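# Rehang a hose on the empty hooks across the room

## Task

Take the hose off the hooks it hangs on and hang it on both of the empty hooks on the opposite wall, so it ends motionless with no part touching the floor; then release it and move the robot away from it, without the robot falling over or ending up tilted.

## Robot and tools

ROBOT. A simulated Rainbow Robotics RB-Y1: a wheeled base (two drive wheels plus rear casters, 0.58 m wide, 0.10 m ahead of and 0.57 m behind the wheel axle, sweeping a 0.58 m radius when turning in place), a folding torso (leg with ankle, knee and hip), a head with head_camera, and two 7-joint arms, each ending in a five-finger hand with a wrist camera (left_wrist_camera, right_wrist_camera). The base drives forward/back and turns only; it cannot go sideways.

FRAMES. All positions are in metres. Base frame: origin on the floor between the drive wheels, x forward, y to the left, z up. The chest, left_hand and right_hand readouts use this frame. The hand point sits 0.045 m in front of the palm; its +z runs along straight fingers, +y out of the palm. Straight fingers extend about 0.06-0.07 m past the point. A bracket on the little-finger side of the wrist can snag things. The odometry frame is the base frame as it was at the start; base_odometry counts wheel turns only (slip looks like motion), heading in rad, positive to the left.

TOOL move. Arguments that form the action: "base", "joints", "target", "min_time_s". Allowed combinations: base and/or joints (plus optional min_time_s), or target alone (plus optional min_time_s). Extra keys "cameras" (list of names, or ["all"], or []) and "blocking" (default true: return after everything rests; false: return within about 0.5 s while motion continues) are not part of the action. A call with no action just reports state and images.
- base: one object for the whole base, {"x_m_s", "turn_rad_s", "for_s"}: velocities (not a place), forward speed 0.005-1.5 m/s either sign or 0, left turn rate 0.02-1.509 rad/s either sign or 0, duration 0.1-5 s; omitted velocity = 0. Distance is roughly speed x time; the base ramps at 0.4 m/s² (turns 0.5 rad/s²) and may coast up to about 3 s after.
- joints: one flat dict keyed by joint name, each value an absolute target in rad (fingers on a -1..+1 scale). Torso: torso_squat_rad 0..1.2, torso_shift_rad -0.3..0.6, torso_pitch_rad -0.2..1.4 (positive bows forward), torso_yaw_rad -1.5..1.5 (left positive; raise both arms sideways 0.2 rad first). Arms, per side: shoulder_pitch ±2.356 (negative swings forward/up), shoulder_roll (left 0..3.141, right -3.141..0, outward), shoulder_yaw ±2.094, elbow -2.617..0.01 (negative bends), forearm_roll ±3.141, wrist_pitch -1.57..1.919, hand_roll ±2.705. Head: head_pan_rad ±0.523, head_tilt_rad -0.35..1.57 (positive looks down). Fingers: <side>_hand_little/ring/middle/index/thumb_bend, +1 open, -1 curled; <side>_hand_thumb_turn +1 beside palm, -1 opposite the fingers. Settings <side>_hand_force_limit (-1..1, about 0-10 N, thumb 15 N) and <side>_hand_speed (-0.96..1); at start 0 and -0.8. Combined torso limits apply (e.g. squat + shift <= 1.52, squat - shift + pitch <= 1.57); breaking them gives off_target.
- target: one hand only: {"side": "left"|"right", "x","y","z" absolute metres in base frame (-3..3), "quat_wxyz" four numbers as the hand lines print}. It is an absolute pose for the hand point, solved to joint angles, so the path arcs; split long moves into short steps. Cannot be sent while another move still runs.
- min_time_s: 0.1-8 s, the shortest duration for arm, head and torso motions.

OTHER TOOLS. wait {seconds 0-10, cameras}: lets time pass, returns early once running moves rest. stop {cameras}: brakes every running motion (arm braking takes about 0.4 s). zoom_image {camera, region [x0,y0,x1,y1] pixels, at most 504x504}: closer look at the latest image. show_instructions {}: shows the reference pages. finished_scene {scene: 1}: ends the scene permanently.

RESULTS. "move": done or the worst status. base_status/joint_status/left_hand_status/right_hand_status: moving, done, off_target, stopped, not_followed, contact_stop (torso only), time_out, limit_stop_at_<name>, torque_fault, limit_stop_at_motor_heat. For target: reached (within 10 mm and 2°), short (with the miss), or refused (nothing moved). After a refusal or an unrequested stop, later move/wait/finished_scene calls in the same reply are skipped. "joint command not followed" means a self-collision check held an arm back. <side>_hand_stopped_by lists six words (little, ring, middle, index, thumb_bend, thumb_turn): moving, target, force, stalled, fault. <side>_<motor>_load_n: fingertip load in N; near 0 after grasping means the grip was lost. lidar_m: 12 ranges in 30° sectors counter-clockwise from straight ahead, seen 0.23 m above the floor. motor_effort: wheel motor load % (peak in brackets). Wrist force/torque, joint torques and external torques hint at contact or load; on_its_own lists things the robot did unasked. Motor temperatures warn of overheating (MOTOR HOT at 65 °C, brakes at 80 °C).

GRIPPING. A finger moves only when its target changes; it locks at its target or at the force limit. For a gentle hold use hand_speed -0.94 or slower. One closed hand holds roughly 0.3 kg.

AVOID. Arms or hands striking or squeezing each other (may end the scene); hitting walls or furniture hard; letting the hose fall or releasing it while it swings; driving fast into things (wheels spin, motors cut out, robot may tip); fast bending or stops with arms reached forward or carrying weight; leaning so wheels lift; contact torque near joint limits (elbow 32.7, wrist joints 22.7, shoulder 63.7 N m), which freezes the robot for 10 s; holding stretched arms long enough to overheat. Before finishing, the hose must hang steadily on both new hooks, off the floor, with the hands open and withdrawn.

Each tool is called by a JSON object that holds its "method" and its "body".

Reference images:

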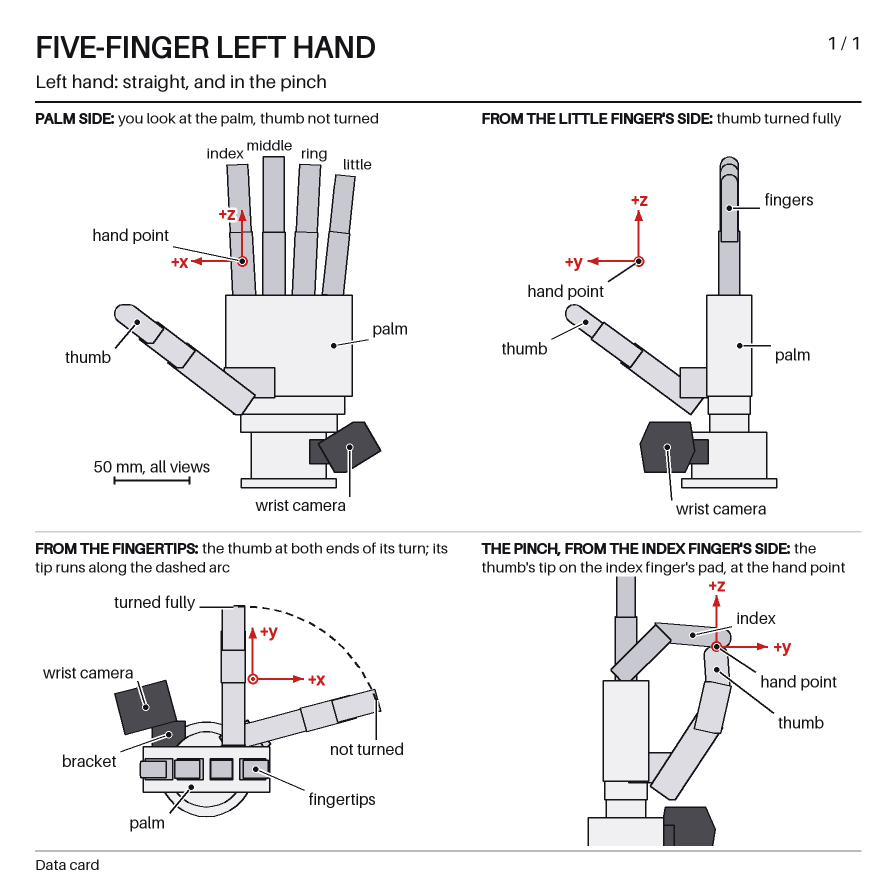

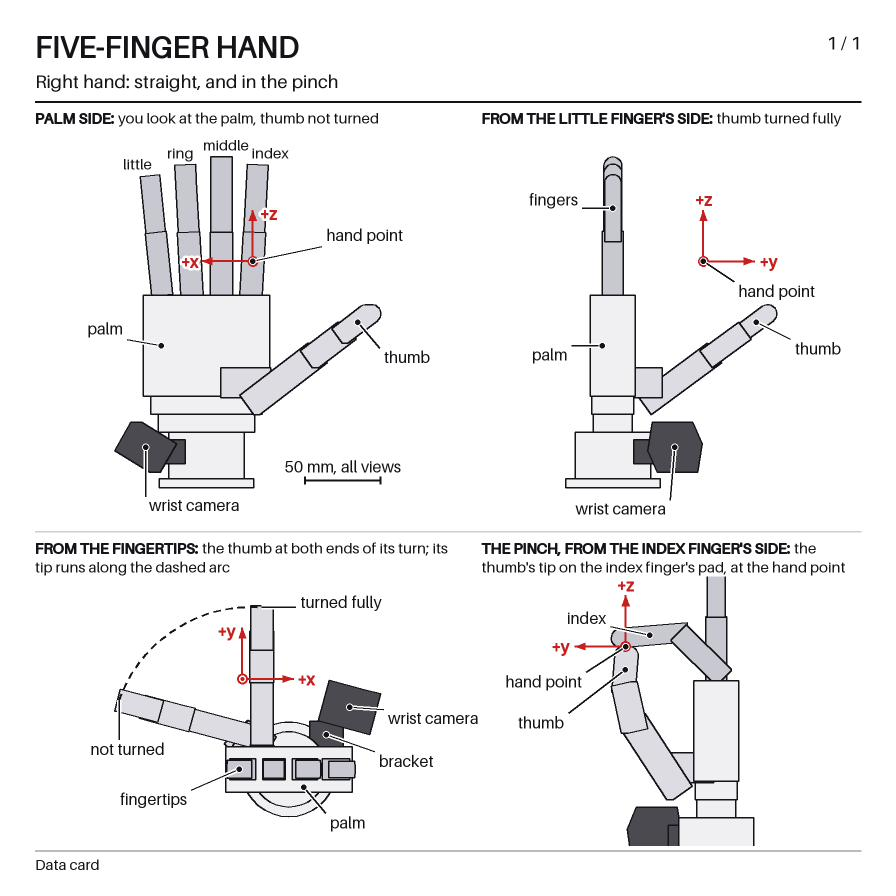

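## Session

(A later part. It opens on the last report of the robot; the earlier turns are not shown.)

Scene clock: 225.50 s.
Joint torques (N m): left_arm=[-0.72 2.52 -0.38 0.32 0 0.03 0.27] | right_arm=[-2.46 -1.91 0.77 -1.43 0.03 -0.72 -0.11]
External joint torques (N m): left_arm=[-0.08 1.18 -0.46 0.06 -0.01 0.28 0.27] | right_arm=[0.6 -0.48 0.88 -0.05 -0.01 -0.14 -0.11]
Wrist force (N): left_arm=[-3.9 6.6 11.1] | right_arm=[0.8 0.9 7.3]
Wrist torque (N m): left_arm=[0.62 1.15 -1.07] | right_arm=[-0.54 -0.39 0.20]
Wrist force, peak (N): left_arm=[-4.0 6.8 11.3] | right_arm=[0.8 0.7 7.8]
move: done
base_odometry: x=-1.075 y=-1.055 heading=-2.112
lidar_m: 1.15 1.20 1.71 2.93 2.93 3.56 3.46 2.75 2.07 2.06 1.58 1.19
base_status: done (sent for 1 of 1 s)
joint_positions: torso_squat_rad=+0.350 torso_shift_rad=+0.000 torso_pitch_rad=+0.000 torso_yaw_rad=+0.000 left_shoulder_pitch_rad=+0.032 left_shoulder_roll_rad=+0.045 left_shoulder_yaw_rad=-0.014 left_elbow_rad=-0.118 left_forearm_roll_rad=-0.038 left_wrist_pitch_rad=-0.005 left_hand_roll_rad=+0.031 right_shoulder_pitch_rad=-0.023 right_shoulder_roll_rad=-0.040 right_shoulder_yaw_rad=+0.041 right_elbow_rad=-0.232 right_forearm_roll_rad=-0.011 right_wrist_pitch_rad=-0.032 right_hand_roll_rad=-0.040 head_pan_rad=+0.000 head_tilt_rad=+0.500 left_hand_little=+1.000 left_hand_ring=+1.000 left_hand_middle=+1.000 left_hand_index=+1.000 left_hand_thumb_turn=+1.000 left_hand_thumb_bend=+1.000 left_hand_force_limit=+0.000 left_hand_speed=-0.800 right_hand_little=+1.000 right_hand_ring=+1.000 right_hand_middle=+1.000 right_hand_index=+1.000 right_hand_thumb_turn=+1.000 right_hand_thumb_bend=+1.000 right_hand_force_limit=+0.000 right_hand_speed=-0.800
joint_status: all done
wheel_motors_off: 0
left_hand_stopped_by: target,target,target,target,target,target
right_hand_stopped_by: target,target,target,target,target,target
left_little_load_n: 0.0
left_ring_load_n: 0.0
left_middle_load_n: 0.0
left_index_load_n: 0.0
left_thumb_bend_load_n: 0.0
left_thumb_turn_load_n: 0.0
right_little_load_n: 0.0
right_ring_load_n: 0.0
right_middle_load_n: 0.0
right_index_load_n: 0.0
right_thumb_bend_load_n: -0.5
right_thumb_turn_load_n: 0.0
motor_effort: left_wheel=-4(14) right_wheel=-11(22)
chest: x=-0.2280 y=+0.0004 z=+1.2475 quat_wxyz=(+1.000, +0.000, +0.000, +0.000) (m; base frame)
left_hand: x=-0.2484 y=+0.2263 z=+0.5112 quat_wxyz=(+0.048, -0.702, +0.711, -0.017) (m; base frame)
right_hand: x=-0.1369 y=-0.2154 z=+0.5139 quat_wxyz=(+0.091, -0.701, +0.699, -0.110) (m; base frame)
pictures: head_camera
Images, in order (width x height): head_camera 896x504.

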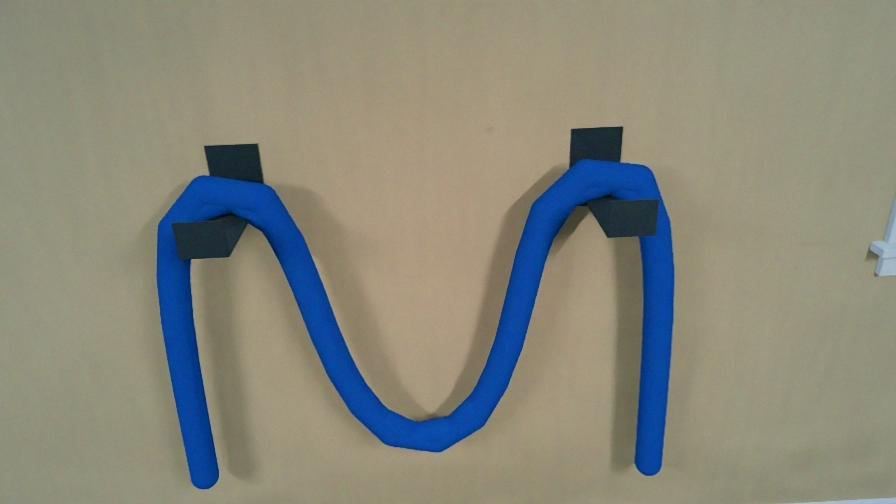

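{"method": "move", "body": {"target": {"side": "left", "x": 0.3, "y": 0.42, "z": 0.9, "quat_wxyz": [0.5, 0.5, 0.5, 0.5]}, "min_time_s": 3}}

{"method": "move", "body": {"target": {"side": "right", "x": 0.3, "y": -0.42, "z": 0.9, "quat_wxyz": [0.5, 0.5, 0.5, 0.5]}, "min_time_s": 3, "cameras": ["all"]}}

Scene clock: 290.40 s.
Joint torques (N m): left_arm=[-12.75 10.83 0.27 0.96 0.14 2.02 0.42] | right_arm=[-2.97 -2.2 0.64 -1.54 0.08 -0.7 -0.15]
External joint torques (N m): left_arm=[0.43 0.88 -1.89 -0.5 -0.11 0.02 0.42] | right_arm=[0.1 -0.76 0.74 -0.15 0.04 -0.12 -0.15]
Wrist force (N): left_arm=[-4.6 0.9 5.9] | right_arm=[0.5 0.6 7.3]
Wrist torque (N m): left_arm=[0.57 1.08 -0.94] | right_arm=[-0.57 -0.34 0.20]
Wrist force, peak (N): left_arm=[-4.3 6.8 11.2] | right_arm=[1.0 0.9 7.7]
move: short
base_odometry: x=-1.075 y=-1.055 heading=-2.112
lidar_m: 1.15 1.22 1.72 2.93 2.93 3.57 3.47 2.75 2.05 2.06 1.59 1.19
base_status: not commanded
joint_positions: torso_squat_rad=+0.350 torso_shift_rad=+0.000 torso_pitch_rad=+0.000 torso_yaw_rad=+0.000 left_shoulder_pitch_rad=-0.438 left_shoulder_roll_rad=+0.462 left_shoulder_yaw_rad=-1.249 left_elbow_rad=-0.267 left_forearm_roll_rad=-1.803 left_wrist_pitch_rad=+0.915 left_hand_roll_rad=+0.204 right_shoulder_pitch_rad=-0.023 right_shoulder_roll_rad=-0.040 right_shoulder_yaw_rad=+0.041 right_elbow_rad=-0.232 right_forearm_roll_rad=-0.011 right_wrist_pitch_rad=-0.032 right_hand_roll_rad=-0.040 head_pan_rad=+0.000 head_tilt_rad=+0.500 left_hand_little=+1.000 left_hand_ring=+1.000 left_hand_middle=+1.000 left_hand_index=+1.000 left_hand_thumb_turn=+1.000 left_hand_thumb_bend=+1.000 left_hand_force_limit=+0.000 left_hand_speed=-0.800 right_hand_little=+1.000 right_hand_ring=+1.000 right_hand_middle=+1.000 right_hand_index=+1.000 right_hand_thumb_turn=+1.000 right_hand_thumb_bend=+1.000 right_hand_force_limit=+0.000 right_hand_speed=-0.800
joint_status: all done
wheel_motors_off: 0
left_hand_stopped_by: target,target,target,target,target,target
right_hand_stopped_by: target,target,target,target,target,target
left_little_load_n: 0.0
left_ring_load_n: 0.0
left_middle_load_n: 0.0
left_index_load_n: 0.0
left_thumb_bend_load_n: 0.0
left_thumb_turn_load_n: 0.0
right_little_load_n: 0.0
right_ring_load_n: 0.0
right_middle_load_n: 0.0
right_index_load_n: 0.0
right_thumb_bend_load_n: 0.0
right_thumb_turn_load_n: 0.0
motor_effort: left_wheel=-4(4) right_wheel=-12(12)
chest: x=-0.2280 y=+0.0004 z=+1.2475 quat_wxyz=(+1.000, +0.000, +0.000, +0.000) (m; base frame)
left_hand: x=+0.2996 y=+0.4198 z=+0.9006 quat_wxyz=(+0.462, +0.518, +0.547, +0.468) (m; base frame)
left_hand_status: short (checked arc, as near as the solve gets, planned for 3.0 s): 1 mm and 8.1 deg off. The place is met; only the turn is off.
right_hand: x=-0.1369 y=-0.2154 z=+0.5139 quat_wxyz=(+0.091, -0.701, +0.699, -0.110) (m; base frame)
pictures: none

Scene clock: 293.73 s.
Joint torques (N m): left_arm=[-13.55 10.65 -0.04 1.01 0.4 2.19 0.29] | right_arm=[-13.38 -12.37 0.13 -0.31 -0.43 2.25 -0.23]
External joint torques (N m): left_arm=[-0.37 0.69 -2.2 -0.44 0.15 0.19 0.3] | right_arm=[-0.43 -2.66 2.38 -0.8 -0.05 0.3 -0.23]
Wrist force (N): left_arm=[-4.8 0.8 5.9] | right_arm=[0.7 -6.4 2.8]
Wrist torque (N m): left_arm=[0.56 1.11 -0.95] | right_arm=[-0.77 -0.21 -0.02]
Wrist force, peak (N): left_arm=[-4.7 0.9 6.0] | right_arm=[-0.7 -0.5 7.8]
move: short
base_odometry: x=-1.075 y=-1.055 heading=-2.112
lidar_m: 1.15 1.22 1.72 2.93 2.93 3.57 3.47 2.76 2.07 2.06 1.59 1.20
base_status: not commanded
joint_positions: torso_squat_rad=+0.350 torso_shift_rad=+0.000 torso_pitch_rad=+0.000 torso_yaw_rad=+0.000 left_shoulder_pitch_rad=-0.438 left_shoulder_roll_rad=+0.462 left_shoulder_yaw_rad=-1.249 left_elbow_rad=-0.267 left_forearm_roll_rad=-1.803 left_wrist_pitch_rad=+0.915 left_hand_roll_rad=+0.204 right_shoulder_pitch_rad=-0.424 right_shoulder_roll_rad=-0.456 right_shoulder_yaw_rad=+1.131 right_elbow_rad=-0.267 right_forearm_roll_rad=+1.923 right_wrist_pitch_rad=+0.897 right_hand_roll_rad=-0.212 head_pan_rad=+0.000 head_tilt_rad=+0.500 left_hand_little=+1.000 left_hand_ring=+1.000 left_hand_middle=+1.000 left_hand_index=+1.000 left_hand_thumb_turn=+1.000 left_hand_thumb_bend=+1.000 left_hand_force_limit=+0.000 left_hand_speed=-0.800 right_hand_little=+1.000 right_hand_ring=+1.000 right_hand_middle=+1.000 right_hand_index=+1.000 right_hand_thumb_turn=+1.000 right_hand_thumb_bend=+1.000 right_hand_force_limit=+0.000 right_hand_speed=-0.800
joint_status: all done
wheel_motors_off: 0
left_hand_stopped_by: target,target,target,target,target,target
right_hand_stopped_by: target,target,target,target,target,target
left_little_load_n: 0.0
left_ring_load_n: 0.0
left_middle_load_n: 0.0
left_index_load_n: 0.0
left_thumb_bend_load_n: 0.0
left_thumb_turn_load_n: 0.0
right_little_load_n: 0.5
right_ring_load_n: 0.0
right_middle_load_n: 0.5
right_index_load_n: 0.0
right_thumb_bend_load_n: 0.0
right_thumb_turn_load_n: 0.0
motor_effort: left_wheel=-4(4) right_wheel=-12(12)
chest: x=-0.2280 y=+0.0004 z=+1.2475 quat_wxyz=(+1.000, +0.000, +0.000, +0.000) (m; base frame)
left_hand: x=+0.2997 y=+0.4198 z=+0.9006 quat_wxyz=(+0.462, +0.518, +0.547, +0.468) (m; base frame)
right_hand: x=+0.2995 y=-0.4198 z=+0.9004 quat_wxyz=(-0.468, -0.548, -0.518, -0.461) (m; base frame)
right_hand_status: short (checked arc, as near as the solve gets, planned for 3.0 s): 1 mm and 8.3 deg off. The place is met; only the turn is off.
pictures: head_camera, left_wrist_camera, right_wrist_camera
Images, in order (width x height): head_camera 896x504, left_wrist_camera 504x504, right_wrist_camera 504x504.

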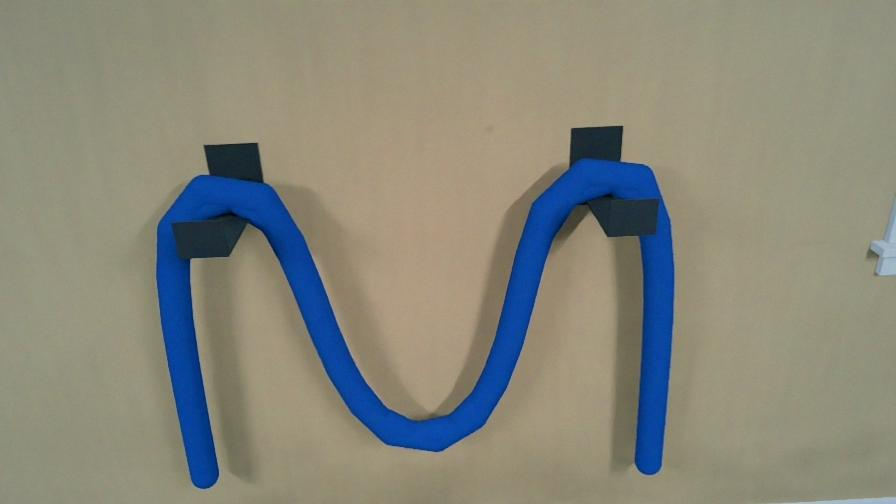

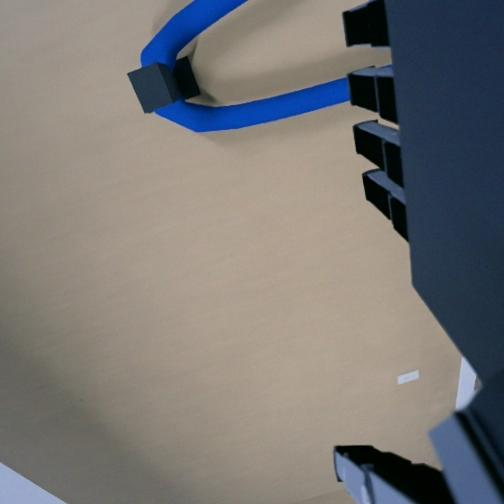

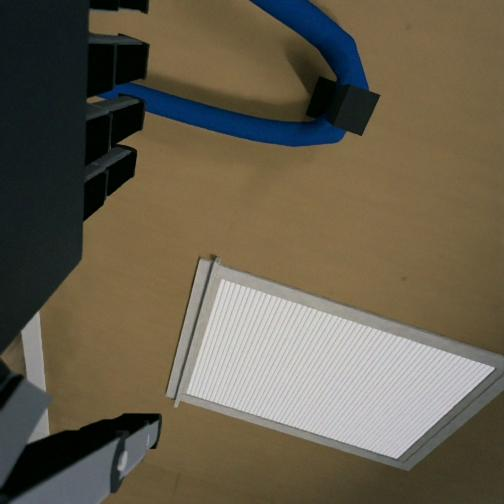

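{"method": "move", "body": {"joints": {"head_tilt_rad": 0.9, "left_hand_thumb_turn": -1, "right_hand_thumb_turn": -1, "left_hand_speed": 0.0, "right_hand_speed": 0.0}, "cameras": ["head_camera"]}}

{"method": "zoom_image", "body": {"camera": "head_camera", "region": [0, 0, 448, 504]}}

Scene clock: 309.17 s.
Joint torques (N m): left_arm=[-13.46 10.72 0.49 1.22 -0.04 2.19 0.42] | right_arm=[-13.5 -12.57 0.44 -0.34 -0.33 2.06 -0.28]
External joint torques (N m): left_arm=[-0.27 0.78 -1.67 -0.22 -0.29 0.18 0.41] | right_arm=[-0.55 -2.87 2.69 -0.82 0.06 0.11 -0.28]
Wrist force (N): left_arm=[-4.6 0.7 6.0] | right_arm=[0.5 -6.4 2.5]
Wrist torque (N m): left_arm=[0.53 1.09 -0.93] | right_arm=[-0.77 -0.18 -0.04]
Wrist force, peak (N): left_arm=[-4.7 1.1 6.1] | right_arm=[0.8 -6.9 3.2]
move: done
base_odometry: x=-1.075 y=-1.055 heading=-2.112
lidar_m: 1.14 1.22 1.72 2.92 2.92 3.58 3.47 2.75 2.06 2.06 1.59 1.19
base_status: not commanded
joint_positions: torso_squat_rad=+0.350 torso_shift_rad=+0.000 torso_pitch_rad=+0.000 torso_yaw_rad=+0.000 left_shoulder_pitch_rad=-0.438 left_shoulder_roll_rad=+0.462 left_shoulder_yaw_rad=-1.249 left_elbow_rad=-0.267 left_forearm_roll_rad=-1.803 left_wrist_pitch_rad=+0.915 left_hand_roll_rad=+0.204 right_shoulder_pitch_rad=-0.424 right_shoulder_roll_rad=-0.456 right_shoulder_yaw_rad=+1.131 right_elbow_rad=-0.267 right_forearm_roll_rad=+1.923 right_wrist_pitch_rad=+0.897 right_hand_roll_rad=-0.212 head_pan_rad=+0.000 head_tilt_rad=+0.900 left_hand_little=+1.000 left_hand_ring=+1.000 left_hand_middle=+1.000 left_hand_index=+1.000 left_hand_thumb_turn=-1.000 left_hand_thumb_bend=+1.000 left_hand_force_limit=+0.000 left_hand_speed=+0.000 right_hand_little=+1.000 right_hand_ring=+1.000 right_hand_middle=+1.000 right_hand_index=+1.000 right_hand_thumb_turn=-1.000 right_hand_thumb_bend=+1.000 right_hand_force_limit=+0.000 right_hand_speed=+0.000
joint_status: all done
wheel_motors_off: 0
left_hand_stopped_by: target,target,target,target,target,target
right_hand_stopped_by: target,target,target,target,target,target
left_little_load_n: 0.0
left_ring_load_n: 0.0
left_middle_load_n: 0.0
left_index_load_n: 0.0
left_thumb_bend_load_n: 0.0
left_thumb_turn_load_n: 0.0
right_little_load_n: 0.0
right_ring_load_n: 0.5
right_middle_load_n: 0.0
right_index_load_n: 0.0
right_thumb_bend_load_n: 0.0
right_thumb_turn_load_n: 0.0
motor_effort: left_wheel=-4(4) right_wheel=-12(12)
chest: x=-0.2280 y=+0.0004 z=+1.2475 quat_wxyz=(+1.000, +0.000, +0.000, +0.000) (m; base frame)
left_hand: x=+0.2997 y=+0.4198 z=+0.9006 quat_wxyz=(+0.462, +0.518, +0.547, +0.468) (m; base frame)
right_hand: x=+0.2995 y=-0.4198 z=+0.9004 quat_wxyz=(-0.468, -0.548, -0.518, -0.461) (m; base frame)
pictures: head_camera
Images, in order (width x height): head_camera 896x504.

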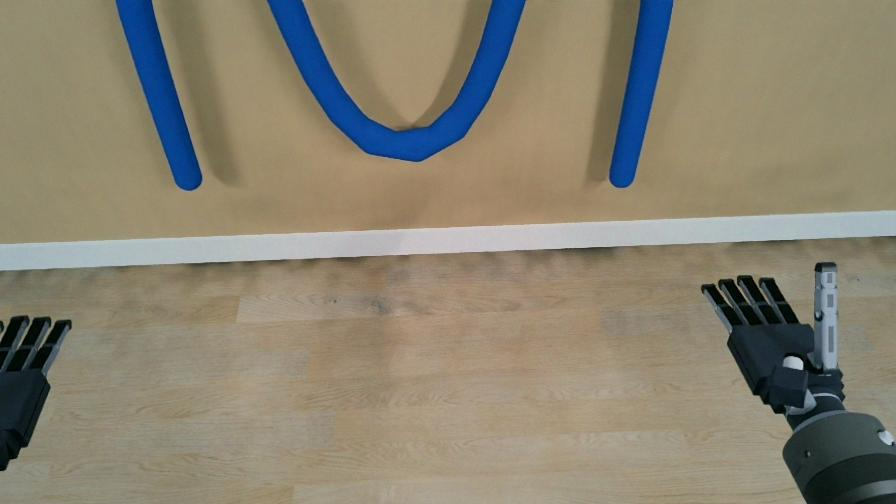

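Scaled by 1.000.

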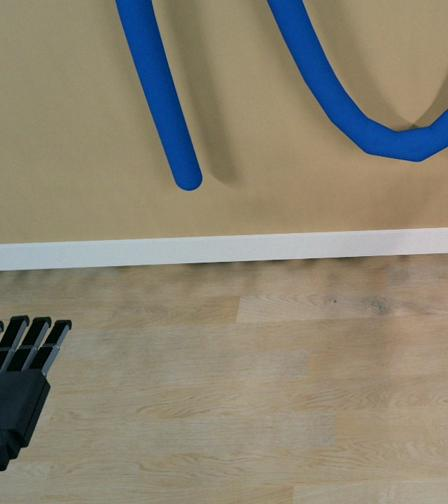

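{"method": "move", "body": {"base": {"x_m_s": 0.25, "for_s": 1.9}, "joints": {"head_tilt_rad": 0.6}, "cameras": ["all"]}}

Scene clock: 355.63 s.
Joint torques (N m): left_arm=[-12.21 10.6 0.69 0.96 0.15 2 0.5] | right_arm=[-12.07 -12.47 0.19 -0.13 -0.37 1.97 -0.41]
External joint torques (N m): left_arm=[0.97 0.66 -1.48 -0.48 -0.1 -0.01 0.49] | right_arm=[0.88 -2.77 2.45 -0.61 0.02 0.02 -0.4]
Wrist force (N): left_arm=[-4.8 1.0 5.8] | right_arm=[0.5 -7.0 2.8]
Wrist torque (N m): left_arm=[0.59 1.11 -0.95] | right_arm=[-0.88 -0.18 -0.03]
Wrist force, peak (N): left_arm=[-4.8 1.1 6.3] | right_arm=[0.4 -7.0 3.0]
move: done
base_odometry: x=-1.320 y=-1.463 heading=-2.111
lidar_m: 0.68 0.71 1.03 3.15 3.09 4.06 3.95 2.78 2.23 2.36 0.94 0.70
base_status: done (sent for 1.9 of 1.9 s)
joint_positions: torso_squat_rad=+0.350 torso_shift_rad=+0.000 torso_pitch_rad=+0.000 torso_yaw_rad=+0.000 left_shoulder_pitch_rad=-0.438 left_shoulder_roll_rad=+0.462 left_shoulder_yaw_rad=-1.249 left_elbow_rad=-0.267 left_forearm_roll_rad=-1.803 left_wrist_pitch_rad=+0.915 left_hand_roll_rad=+0.204 right_shoulder_pitch_rad=-0.424 right_shoulder_roll_rad=-0.456 right_shoulder_yaw_rad=+1.131 right_elbow_rad=-0.267 right_forearm_roll_rad=+1.923 right_wrist_pitch_rad=+0.897 right_hand_roll_rad=-0.212 head_pan_rad=+0.000 head_tilt_rad=+0.600 left_hand_little=+1.000 left_hand_ring=+1.000 left_hand_middle=+1.000 left_hand_index=+1.000 left_hand_thumb_turn=-1.000 left_hand_thumb_bend=+1.000 left_hand_force_limit=+0.000 left_hand_speed=+0.000 right_hand_little=+1.000 right_hand_ring=+1.000 right_hand_middle=+1.000 right_hand_index=+1.000 right_hand_thumb_turn=-1.000 right_hand_thumb_bend=+1.000 right_hand_force_limit=+0.000 right_hand_speed=+0.000
joint_status: all done
wheel_motors_off: 0
left_hand_stopped_by: target,target,target,target,target,target
right_hand_stopped_by: target,target,target,target,target,target
left_little_load_n: 0.0
left_ring_load_n: 0.0
left_middle_load_n: 0.0
left_index_load_n: 0.0
left_thumb_bend_load_n: 0.0
left_thumb_turn_load_n: 0.0
right_little_load_n: 0.0
right_ring_load_n: 0.5
right_middle_load_n: 0.0
right_index_load_n: 0.0
right_thumb_bend_load_n: 0.0
right_thumb_turn_load_n: 0.0
motor_effort: left_wheel=+12(34) right_wheel=-15(27)
chest: x=-0.2279 y=+0.0004 z=+1.2475 quat_wxyz=(+1.000, +0.000, +0.000, +0.000) (m; base frame)
left_hand: x=+0.2997 y=+0.4197 z=+0.9006 quat_wxyz=(+0.462, +0.518, +0.547, +0.468) (m; base frame)
right_hand: x=+0.2996 y=-0.4197 z=+0.9004 quat_wxyz=(-0.468, -0.548, -0.518, -0.461) (m; base frame)
pictures: head_camera, left_wrist_camera, right_wrist_camera
Images, in order (width x height): head_camera 896x504, left_wrist_camera 504x504, right_wrist_camera 504x504.

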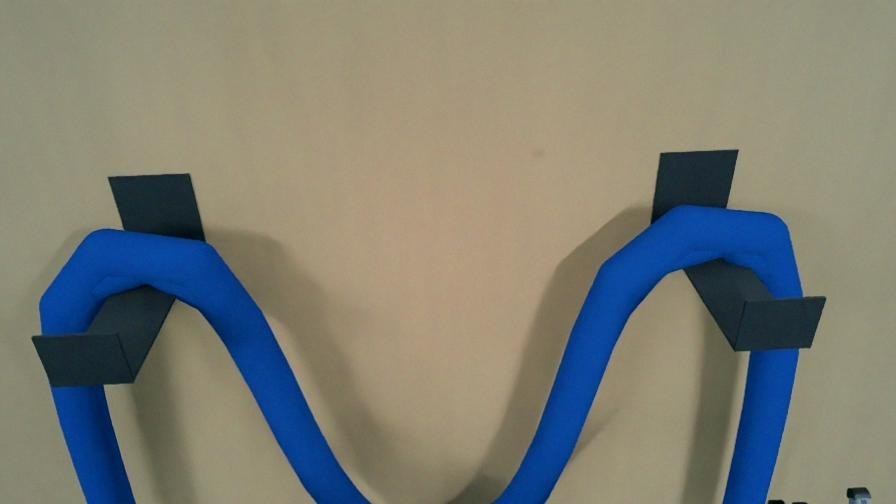

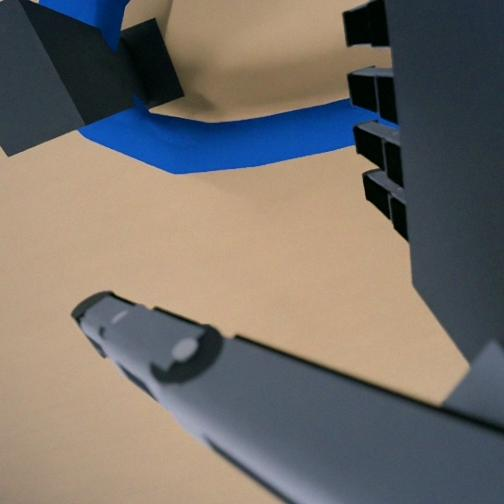

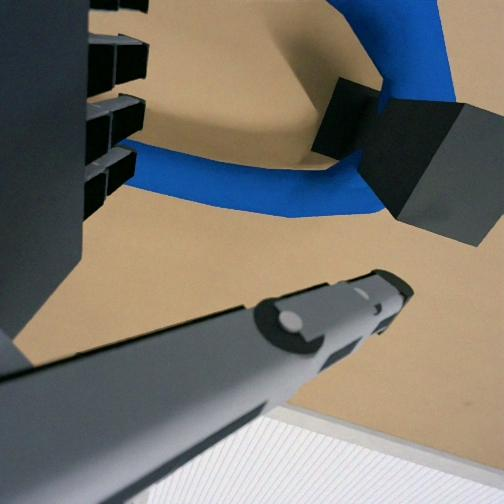

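{"method": "zoom_image", "body": {"camera": "head_camera", "region": [580, 130, 880, 504]}}

{"method": "zoom_image", "body": {"camera": "head_camera", "region": [0, 130, 300, 504]}}

Scaled by 1.348 from the camera's 896x504 image, which has a finer 1280x720 frame.

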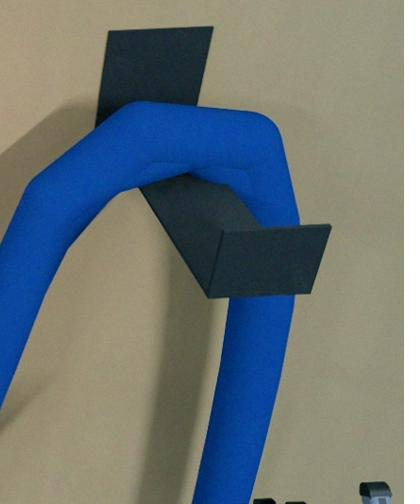

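Scaled by 1.348 from the camera's 896x504 image, which has a finer 1280x720 frame.

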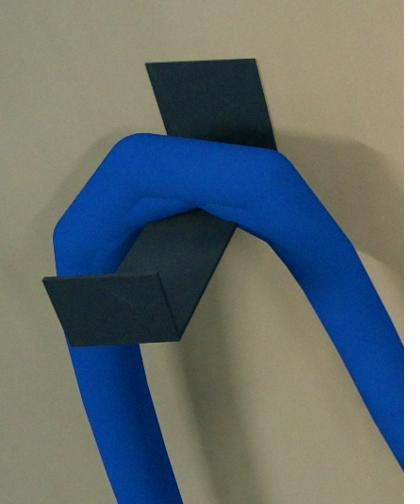

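{"method": "move", "body": {"joints": {"torso_squat_rad": 0.7, "head_tilt_rad": 0.6}}}

{"method": "move", "body": {"target": {"side": "right", "x": 0.22, "y": -0.27, "z": 0.86, "quat_wxyz": [0.641, 0.298, 0.641, 0.298]}, "min_time_s": 2.5}}

{"method": "move", "body": {"target": {"side": "left", "x": 0.22, "y": 0.18, "z": 0.86, "quat_wxyz": [0.298, 0.641, 0.298, 0.641]}, "min_time_s": 2.5, "cameras": ["all"]}}

Scene clock: 570.97 s.
Joint torques (N m): left_arm=[-13.52 10.19 0.3 1.42 0.1 1.93 0.22] | right_arm=[-12.35 -12.21 -0.32 -0.08 -0.34 1.94 -0.27]
External joint torques (N m): left_arm=[-0.33 0.25 -1.87 -0.02 -0.16 -0.08 0.21] | right_arm=[0.61 -2.51 1.93 -0.56 0.05 -0.01 -0.26]
Wrist force (N): left_arm=[-4.6 0.8 5.9] | right_arm=[0.7 -6.6 2.5]
Wrist torque (N m): left_arm=[0.54 1.09 -0.97] | right_arm=[-0.81 -0.23 -0.01]
Wrist force, peak (N): left_arm=[-4.9 1.0 6.2] | right_arm=[0.6 -6.9 3.0]
move: done
base_odometry: x=-1.320 y=-1.463 heading=-2.111
lidar_m: 0.68 0.72 1.01 3.14 3.08 4.06 3.94 2.77 2.22 2.35 0.94 0.71
base_status: not commanded
joint_positions: torso_squat_rad=+0.700 torso_shift_rad=+0.000 torso_pitch_rad=+0.000 torso_yaw_rad=+0.000 left_shoulder_pitch_rad=-0.438 left_shoulder_roll_rad=+0.462 left_shoulder_yaw_rad=-1.249 left_elbow_rad=-0.267 left_forearm_roll_rad=-1.803 left_wrist_pitch_rad=+0.915 left_hand_roll_rad=+0.204 right_shoulder_pitch_rad=-0.424 right_shoulder_roll_rad=-0.456 right_shoulder_yaw_rad=+1.131 right_elbow_rad=-0.267 right_forearm_roll_rad=+1.923 right_wrist_pitch_rad=+0.897 right_hand_roll_rad=-0.212 head_pan_rad=+0.000 head_tilt_rad=+0.600 left_hand_little=+1.000 left_hand_ring=+1.000 left_hand_middle=+1.000 left_hand_index=+1.000 left_hand_thumb_turn=-1.000 left_hand_thumb_bend=+1.000 left_hand_force_limit=+0.000 left_hand_speed=+0.000 right_hand_little=+1.000 right_hand_ring=+1.000 right_hand_middle=+1.000 right_hand_index=+1.000 right_hand_thumb_turn=-1.000 right_hand_thumb_bend=+1.000 right_hand_force_limit=+0.000 right_hand_speed=+0.000
joint_status: all done
wheel_motors_off: 0
left_hand_stopped_by: target,target,target,target,target,target
right_hand_stopped_by: target,target,target,target,target,target
left_little_load_n: 0.0
left_ring_load_n: 0.0
left_middle_load_n: 0.0
left_index_load_n: 0.0
left_thumb_bend_load_n: 0.0
left_thumb_turn_load_n: 0.0
right_little_load_n: 0.0
right_ring_load_n: 0.0
right_middle_load_n: 0.0
right_index_load_n: 0.0
right_thumb_bend_load_n: 0.0
right_thumb_turn_load_n: 0.0
motor_effort: left_wheel=+12(13) right_wheel=-14(15)
chest: x=-0.2281 y=+0.0004 z=+1.1253 quat_wxyz=(+1.000, +0.000, +0.000, +0.000) (m; base frame)
left_hand: x=+0.2997 y=+0.4197 z=+0.7786 quat_wxyz=(+0.462, +0.518, +0.547, +0.468) (m; base frame)
right_hand: x=+0.2996 y=-0.4198 z=+0.7784 quat_wxyz=(-0.468, -0.548, -0.518, -0.461) (m; base frame)
pictures: none

Scene clock: 573.80 s.
Joint torques (N m): left_arm=[-12.52 11.13 0.22 1.36 0.11 2.04 0.14] | right_arm=[-5.81 -10.27 -5.29 -6.24 0.62 1.72 -0.13]
External joint torques (N m): left_arm=[0.67 1.19 -1.95 -0.08 -0.15 0.03 0.13] | right_arm=[1.75 -2.26 -0.09 -0.93 -0.22 0.09 -0.11]
Wrist force (N): left_arm=[-4.5 0.8 6.0] | right_arm=[4.5 -5.4 2.0]
Wrist torque (N m): left_arm=[0.55 1.07 -0.96] | right_arm=[-0.69 -0.47 0.36]
Wrist force, peak (N): left_arm=[-4.8 1.0 6.0] | right_arm=[2.3 -6.9 2.7]
move: done
base_odometry: x=-1.320 y=-1.463 heading=-2.111
lidar_m: 0.68 0.72 1.01 3.15 3.08 4.05 3.95 2.78 2.24 2.35 0.94 0.69
base_status: not commanded
joint_positions: torso_squat_rad=+0.700 torso_shift_rad=+0.000 torso_pitch_rad=+0.000 torso_yaw_rad=+0.000 left_shoulder_pitch_rad=-0.438 left_shoulder_roll_rad=+0.462 left_shoulder_yaw_rad=-1.249 left_elbow_rad=-0.267 left_forearm_roll_rad=-1.803 left_wrist_pitch_rad=+0.915 left_hand_roll_rad=+0.204 right_shoulder_pitch_rad=-0.030 right_shoulder_roll_rad=-0.724 right_shoulder_yaw_rad=+0.957 right_elbow_rad=-1.374 right_forearm_roll_rad=+1.679 right_wrist_pitch_rad=+0.954 right_hand_roll_rad=+1.324 head_pan_rad=+0.000 head_tilt_rad=+0.600 left_hand_little=+1.000 left_hand_ring=+1.000 left_hand_middle=+1.000 left_hand_index=+1.000 left_hand_thumb_turn=-1.000 left_hand_thumb_bend=+1.000 left_hand_force_limit=+0.000 left_hand_speed=+0.000 right_hand_little=+1.000 right_hand_ring=+1.000 right_hand_middle=+1.000 right_hand_index=+1.000 right_hand_thumb_turn=-1.000 right_hand_thumb_bend=+1.000 right_hand_force_limit=+0.000 right_hand_speed=+0.000
joint_status: all done
wheel_motors_off: 0
left_hand_stopped_by: target,target,target,target,target,target
right_hand_stopped_by: target,target,target,target,target,target
left_little_load_n: 0.0
left_ring_load_n: 0.0
left_middle_load_n: 0.0
left_index_load_n: 0.0
left_thumb_bend_load_n: 0.0
left_thumb_turn_load_n: 0.0
right_little_load_n: 0.0
right_ring_load_n: 0.0
right_middle_load_n: 0.0
right_index_load_n: 0.0
right_thumb_bend_load_n: 0.0
right_thumb_turn_load_n: -0.5
motor_effort: left_wheel=+12(13) right_wheel=-14(14)
chest: x=-0.2281 y=+0.0004 z=+1.1253 quat_wxyz=(+1.000, +0.000, +0.000, +0.000) (m; base frame)
left_hand: x=+0.2997 y=+0.4197 z=+0.7786 quat_wxyz=(+0.462, +0.518, +0.547, +0.468) (m; base frame)
right_hand: x=+0.2200 y=-0.2697 z=+0.8599 quat_wxyz=(-0.641, -0.298, -0.641, -0.299) (m; base frame)
right_hand_status: reached (checked arc, planned for 2.5 s): 0 mm and 0.1 deg off.
pictures: none

Scene clock: 576.63 s.
Joint torques (N m): left_arm=[-7.95 4.44 5.44 -6.26 -0.97 1.68 0.14] | right_arm=[-5.5 -10.19 -4.96 -6.27 0.6 1.66 -0.21]
External joint torques (N m): left_arm=[0.51 0.58 0.96 0.19 0.37 0.32 0.11] | right_arm=[2.06 -2.17 0.23 -0.95 -0.24 0.03 -0.18]
Wrist force (N): left_arm=[-8.1 2.3 5.2] | right_arm=[4.6 -5.7 1.9]
Wrist torque (N m): left_arm=[0.70 1.26 -1.25] | right_arm=[-0.71 -0.49 0.35]
Wrist force, peak (N): left_arm=[-8.3 2.0 5.1] | right_arm=[4.9 -5.8 2.0]
move: done
base_odometry: x=-1.320 y=-1.463 heading=-2.111
lidar_m: 0.68 0.72 1.03 3.14 3.08 4.05 3.94 2.77 2.23 2.35 0.94 0.70
base_status: not commanded
joint_positions: torso_squat_rad=+0.700 torso_shift_rad=+0.000 torso_pitch_rad=+0.000 torso_yaw_rad=+0.000 left_shoulder_pitch_rad=-0.112 left_shoulder_roll_rad=+0.568 left_shoulder_yaw_rad=-1.092 left_elbow_rad=-1.395 left_forearm_roll_rad=-1.553 left_wrist_pitch_rad=+1.058 left_hand_roll_rad=-1.555 right_shoulder_pitch_rad=-0.030 right_shoulder_roll_rad=-0.724 right_shoulder_yaw_rad=+0.957 right_elbow_rad=-1.374 right_forearm_roll_rad=+1.679 right_wrist_pitch_rad=+0.954 right_hand_roll_rad=+1.324 head_pan_rad=+0.000 head_tilt_rad=+0.600 left_hand_little=+1.000 left_hand_ring=+1.000 left_hand_middle=+1.000 left_hand_index=+1.000 left_hand_thumb_turn=-1.000 left_hand_thumb_bend=+1.000 left_hand_force_limit=+0.000 left_hand_speed=+0.000 right_hand_little=+1.000 right_hand_ring=+1.000 right_hand_middle=+1.000 right_hand_index=+1.000 right_hand_thumb_turn=-1.000 right_hand_thumb_bend=+1.000 right_hand_force_limit=+0.000 right_hand_speed=+0.000
joint_status: all done
wheel_motors_off: 0
left_hand_stopped_by: target,target,target,target,target,target
right_hand_stopped_by: target,target,target,target,target,target
left_little_load_n: 0.0
left_ring_load_n: 0.0
left_middle_load_n: 0.0
left_index_load_n: 0.0
left_thumb_bend_load_n: 0.0
left_thumb_turn_load_n: 0.0
right_little_load_n: 0.0
right_ring_load_n: 0.0
right_middle_load_n: 0.0
right_index_load_n: 0.0
right_thumb_bend_load_n: 0.0
right_thumb_turn_load_n: -0.5
motor_effort: left_wheel=+13(13) right_wheel=-14(14)
chest: x=-0.2281 y=+0.0004 z=+1.1253 quat_wxyz=(+1.000, +0.000, +0.000, +0.000) (m; base frame)
left_hand: x=+0.2197 y=+0.1791 z=+0.8602 quat_wxyz=(+0.301, +0.639, +0.296, +0.642) (m; base frame)
left_hand_status: reached (checked arc, planned for 2.5 s): 1 mm and 0.5 deg off.
right_hand: x=+0.2200 y=-0.2697 z=+0.8599 quat_wxyz=(-0.641, -0.298, -0.641, -0.299) (m; base frame)
pictures: head_camera, left_wrist_camera, right_wrist_camera
Images, in order (width x height): head_camera 896x504, left_wrist_camera 504x504, right_wrist_camera 504x504.

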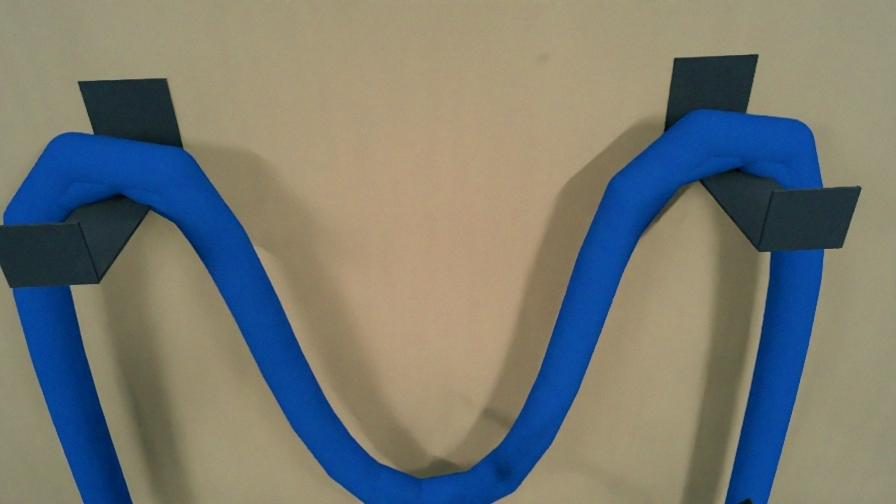

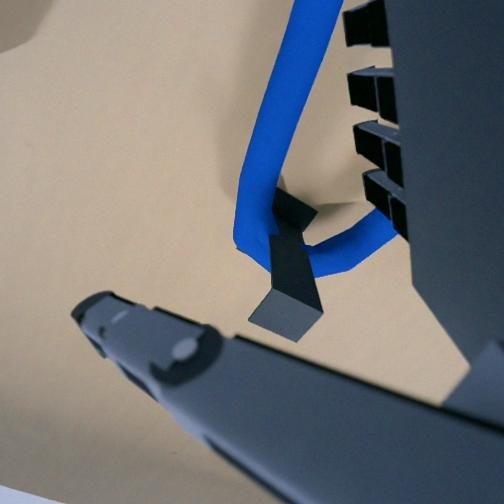

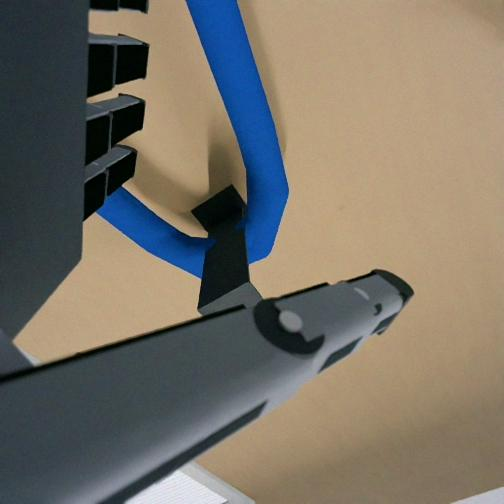

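{"method": "zoom_image", "body": {"camera": "head_camera", "region": [0, 30, 300, 330]}}

{"method": "zoom_image", "body": {"camera": "head_camera", "region": [580, 30, 880, 330]}}

Scaled by 1.680 from the camera's 896x504 image, which has a finer 1280x720 frame.

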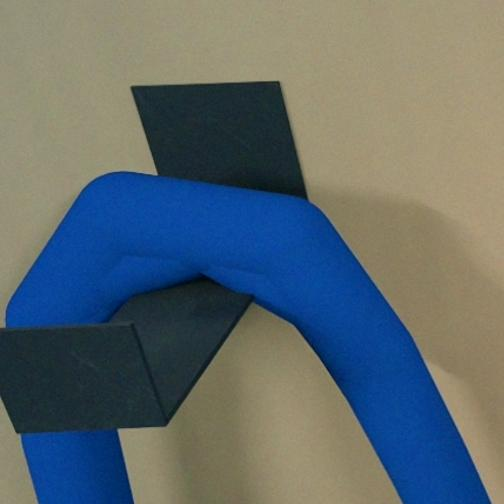

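Scaled by 1.680 from the camera's 896x504 image, which has a finer 1280x720 frame.

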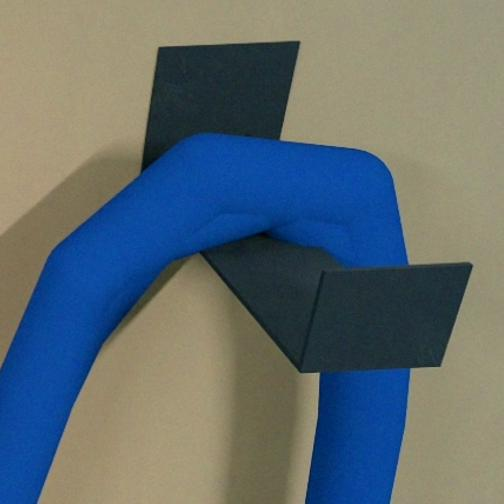

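{"method": "move", "body": {"base": {"x_m_s": 0.12, "for_s": 1.77}, "joints": {"head_tilt_rad": 0.8, "head_pan_rad": -0.35}, "cameras": ["all"]}}

{"method": "move", "body": {"joints": {"head_pan_rad": 0.35}, "cameras": ["head_camera"]}}

Scene clock: 677.10 s.
Joint torques (N m): left_arm=[-8.66 4.92 5.01 -5.91 -1.3 1.76 0.28] | right_arm=[-6.34 -10.1 -4.62 -5.93 0.64 1.78 -0.08]
External joint torques (N m): left_arm=[-0.21 1.06 0.53 0.54 0.03 0.41 0.25] | right_arm=[1.22 -2.08 0.57 -0.61 -0.19 0.15 -0.06]
Wrist force (N): left_arm=[-8.1 2.3 5.3] | right_arm=[5.0 -5.8 1.8]
Wrist torque (N m): left_arm=[0.71 1.26 -1.25] | right_arm=[-0.73 -0.55 0.37]
Wrist force, peak (N): left_arm=[-8.1 2.1 5.5] | right_arm=[4.7 -6.2 2.1]
move: done
base_odometry: x=-1.429 y=-1.645 heading=-2.109
lidar_m: 0.47 0.50 0.69 2.21 3.17 4.27 4.15 2.77 2.33 1.63 0.65 0.49
base_status: done (sent for 1.77 of 1.77 s)
joint_positions: torso_squat_rad=+0.700 torso_shift_rad=+0.000 torso_pitch_rad=+0.000 torso_yaw_rad=+0.000 left_shoulder_pitch_rad=-0.112 left_shoulder_roll_rad=+0.568 left_shoulder_yaw_rad=-1.092 left_elbow_rad=-1.395 left_forearm_roll_rad=-1.553 left_wrist_pitch_rad=+1.058 left_hand_roll_rad=-1.555 right_shoulder_pitch_rad=-0.030 right_shoulder_roll_rad=-0.724 right_shoulder_yaw_rad=+0.957 right_elbow_rad=-1.374 right_forearm_roll_rad=+1.679 right_wrist_pitch_rad=+0.954 right_hand_roll_rad=+1.324 head_pan_rad=-0.350 head_tilt_rad=+0.800 left_hand_little=+1.000 left_hand_ring=+1.000 left_hand_middle=+1.000 left_hand_index=+1.000 left_hand_thumb_turn=-1.000 left_hand_thumb_bend=+1.000 left_hand_force_limit=+0.000 left_hand_speed=+0.000 right_hand_little=+1.000 right_hand_ring=+1.000 right_hand_middle=+1.000 right_hand_index=+1.000 right_hand_thumb_turn=-1.000 right_hand_thumb_bend=+1.000 right_hand_force_limit=+0.000 right_hand_speed=+0.000
joint_status: all done
wheel_motors_off: 0
left_hand_stopped_by: target,target,target,target,target,target
right_hand_stopped_by: target,target,target,target,target,target
left_little_load_n: 0.0
left_ring_load_n: 0.0
left_middle_load_n: 0.0
left_index_load_n: 0.0
left_thumb_bend_load_n: 0.0
left_thumb_turn_load_n: 0.0
right_little_load_n: 0.0
right_ring_load_n: 0.0
right_middle_load_n: 0.0
right_index_load_n: 0.0
right_thumb_bend_load_n: 0.0
right_thumb_turn_load_n: 0.0
motor_effort: left_wheel=+12(27) right_wheel=-14(28)
chest: x=-0.2280 y=+0.0004 z=+1.1253 quat_wxyz=(+1.000, +0.000, +0.000, +0.000) (m; base frame)
left_hand: x=+0.2197 y=+0.1792 z=+0.8601 quat_wxyz=(+0.301, +0.639, +0.296, +0.642) (m; base frame)
right_hand: x=+0.2200 y=-0.2698 z=+0.8598 quat_wxyz=(-0.641, -0.298, -0.641, -0.299) (m; base frame)
pictures: head_camera, left_wrist_camera, right_wrist_camera
Images, in order (width x height): head_camera 896x504, left_wrist_camera 504x504, right_wrist_camera 504x504.

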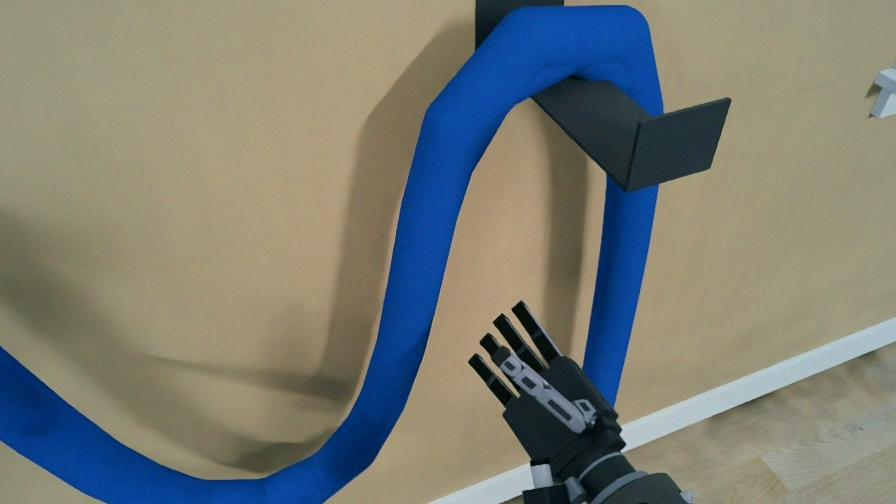

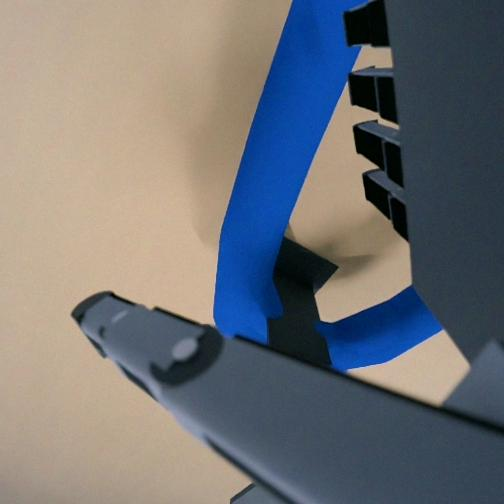

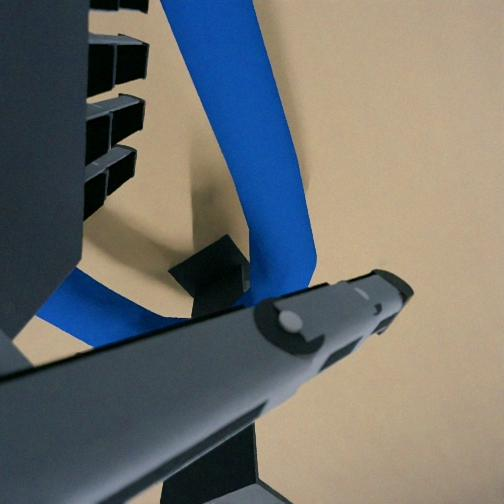

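Scene clock: 678.23 s.
Joint torques (N m): left_arm=[-8.28 5.43 4.43 -6.19 -1.28 1.47 0.13] | right_arm=[-6.35 -10.15 -4.13 -6.06 0.69 1.57 -0.2]
External joint torques (N m): left_arm=[0.18 1.57 -0.04 0.26 0.06 0.11 0.1] | right_arm=[1.2 -2.14 1.07 -0.74 -0.14 -0.06 -0.18]
Wrist force (N): left_arm=[-8.0 2.0 5.3] | right_arm=[4.2 -5.6 1.9]
Wrist torque (N m): left_arm=[0.66 1.25 -1.23] | right_arm=[-0.69 -0.44 0.34]
Wrist force, peak (N): left_arm=[-8.3 2.0 5.2] | right_arm=[4.4 -5.9 2.3]
move: done
base_odometry: x=-1.429 y=-1.645 heading=-2.109
lidar_m: 0.46 0.48 0.71 2.22 3.17 4.27 4.15 2.79 2.33 1.62 0.65 0.48
base_status: not commanded
joint_positions: torso_squat_rad=+0.700 torso_shift_rad=+0.000 torso_pitch_rad=+0.000 torso_yaw_rad=+0.000 left_shoulder_pitch_rad=-0.112 left_shoulder_roll_rad=+0.568 left_shoulder_yaw_rad=-1.092 left_elbow_rad=-1.395 left_forearm_roll_rad=-1.553 left_wrist_pitch_rad=+1.058 left_hand_roll_rad=-1.555 right_shoulder_pitch_rad=-0.030 right_shoulder_roll_rad=-0.724 right_shoulder_yaw_rad=+0.957 right_elbow_rad=-1.374 right_forearm_roll_rad=+1.679 right_wrist_pitch_rad=+0.954 right_hand_roll_rad=+1.324 head_pan_rad=+0.350 head_tilt_rad=+0.800 left_hand_little=+1.000 left_hand_ring=+1.000 left_hand_middle=+1.000 left_hand_index=+1.000 left_hand_thumb_turn=-1.000 left_hand_thumb_bend=+1.000 left_hand_force_limit=+0.000 left_hand_speed=+0.000 right_hand_little=+1.000 right_hand_ring=+1.000 right_hand_middle=+1.000 right_hand_index=+1.000 right_hand_thumb_turn=-1.000 right_hand_thumb_bend=+1.000 right_hand_force_limit=+0.000 right_hand_speed=+0.000
joint_status: all done
wheel_motors_off: 0
left_hand_stopped_by: target,target,target,target,target,target
right_hand_stopped_by: target,target,target,target,target,target
left_little_load_n: 0.0
left_ring_load_n: 0.0
left_middle_load_n: 0.0
left_index_load_n: 0.0
left_thumb_bend_load_n: 0.0
left_thumb_turn_load_n: 0.0
right_little_load_n: 0.0
right_ring_load_n: 0.0
right_middle_load_n: 0.0
right_index_load_n: 0.0
right_thumb_bend_load_n: 0.0
right_thumb_turn_load_n: 0.0
motor_effort: left_wheel=+12(13) right_wheel=-14(14)
chest: x=-0.2280 y=+0.0004 z=+1.1253 quat_wxyz=(+1.000, +0.000, +0.000, +0.000) (m; base frame)
left_hand: x=+0.2197 y=+0.1792 z=+0.8601 quat_wxyz=(+0.301, +0.639, +0.296, +0.642) (m; base frame)
right_hand: x=+0.2200 y=-0.2698 z=+0.8598 quat_wxyz=(-0.641, -0.298, -0.641, -0.299) (m; base frame)
pictures: head_camera
Images, in order (width x height): head_camera 896x504.

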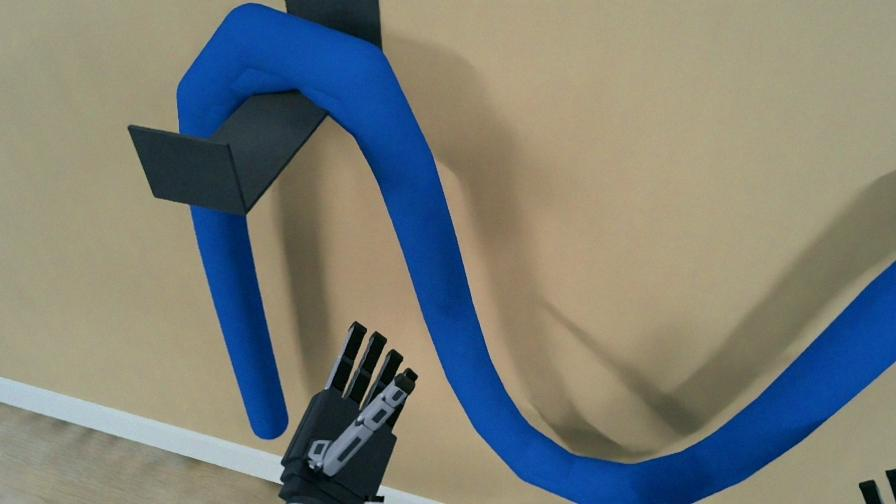

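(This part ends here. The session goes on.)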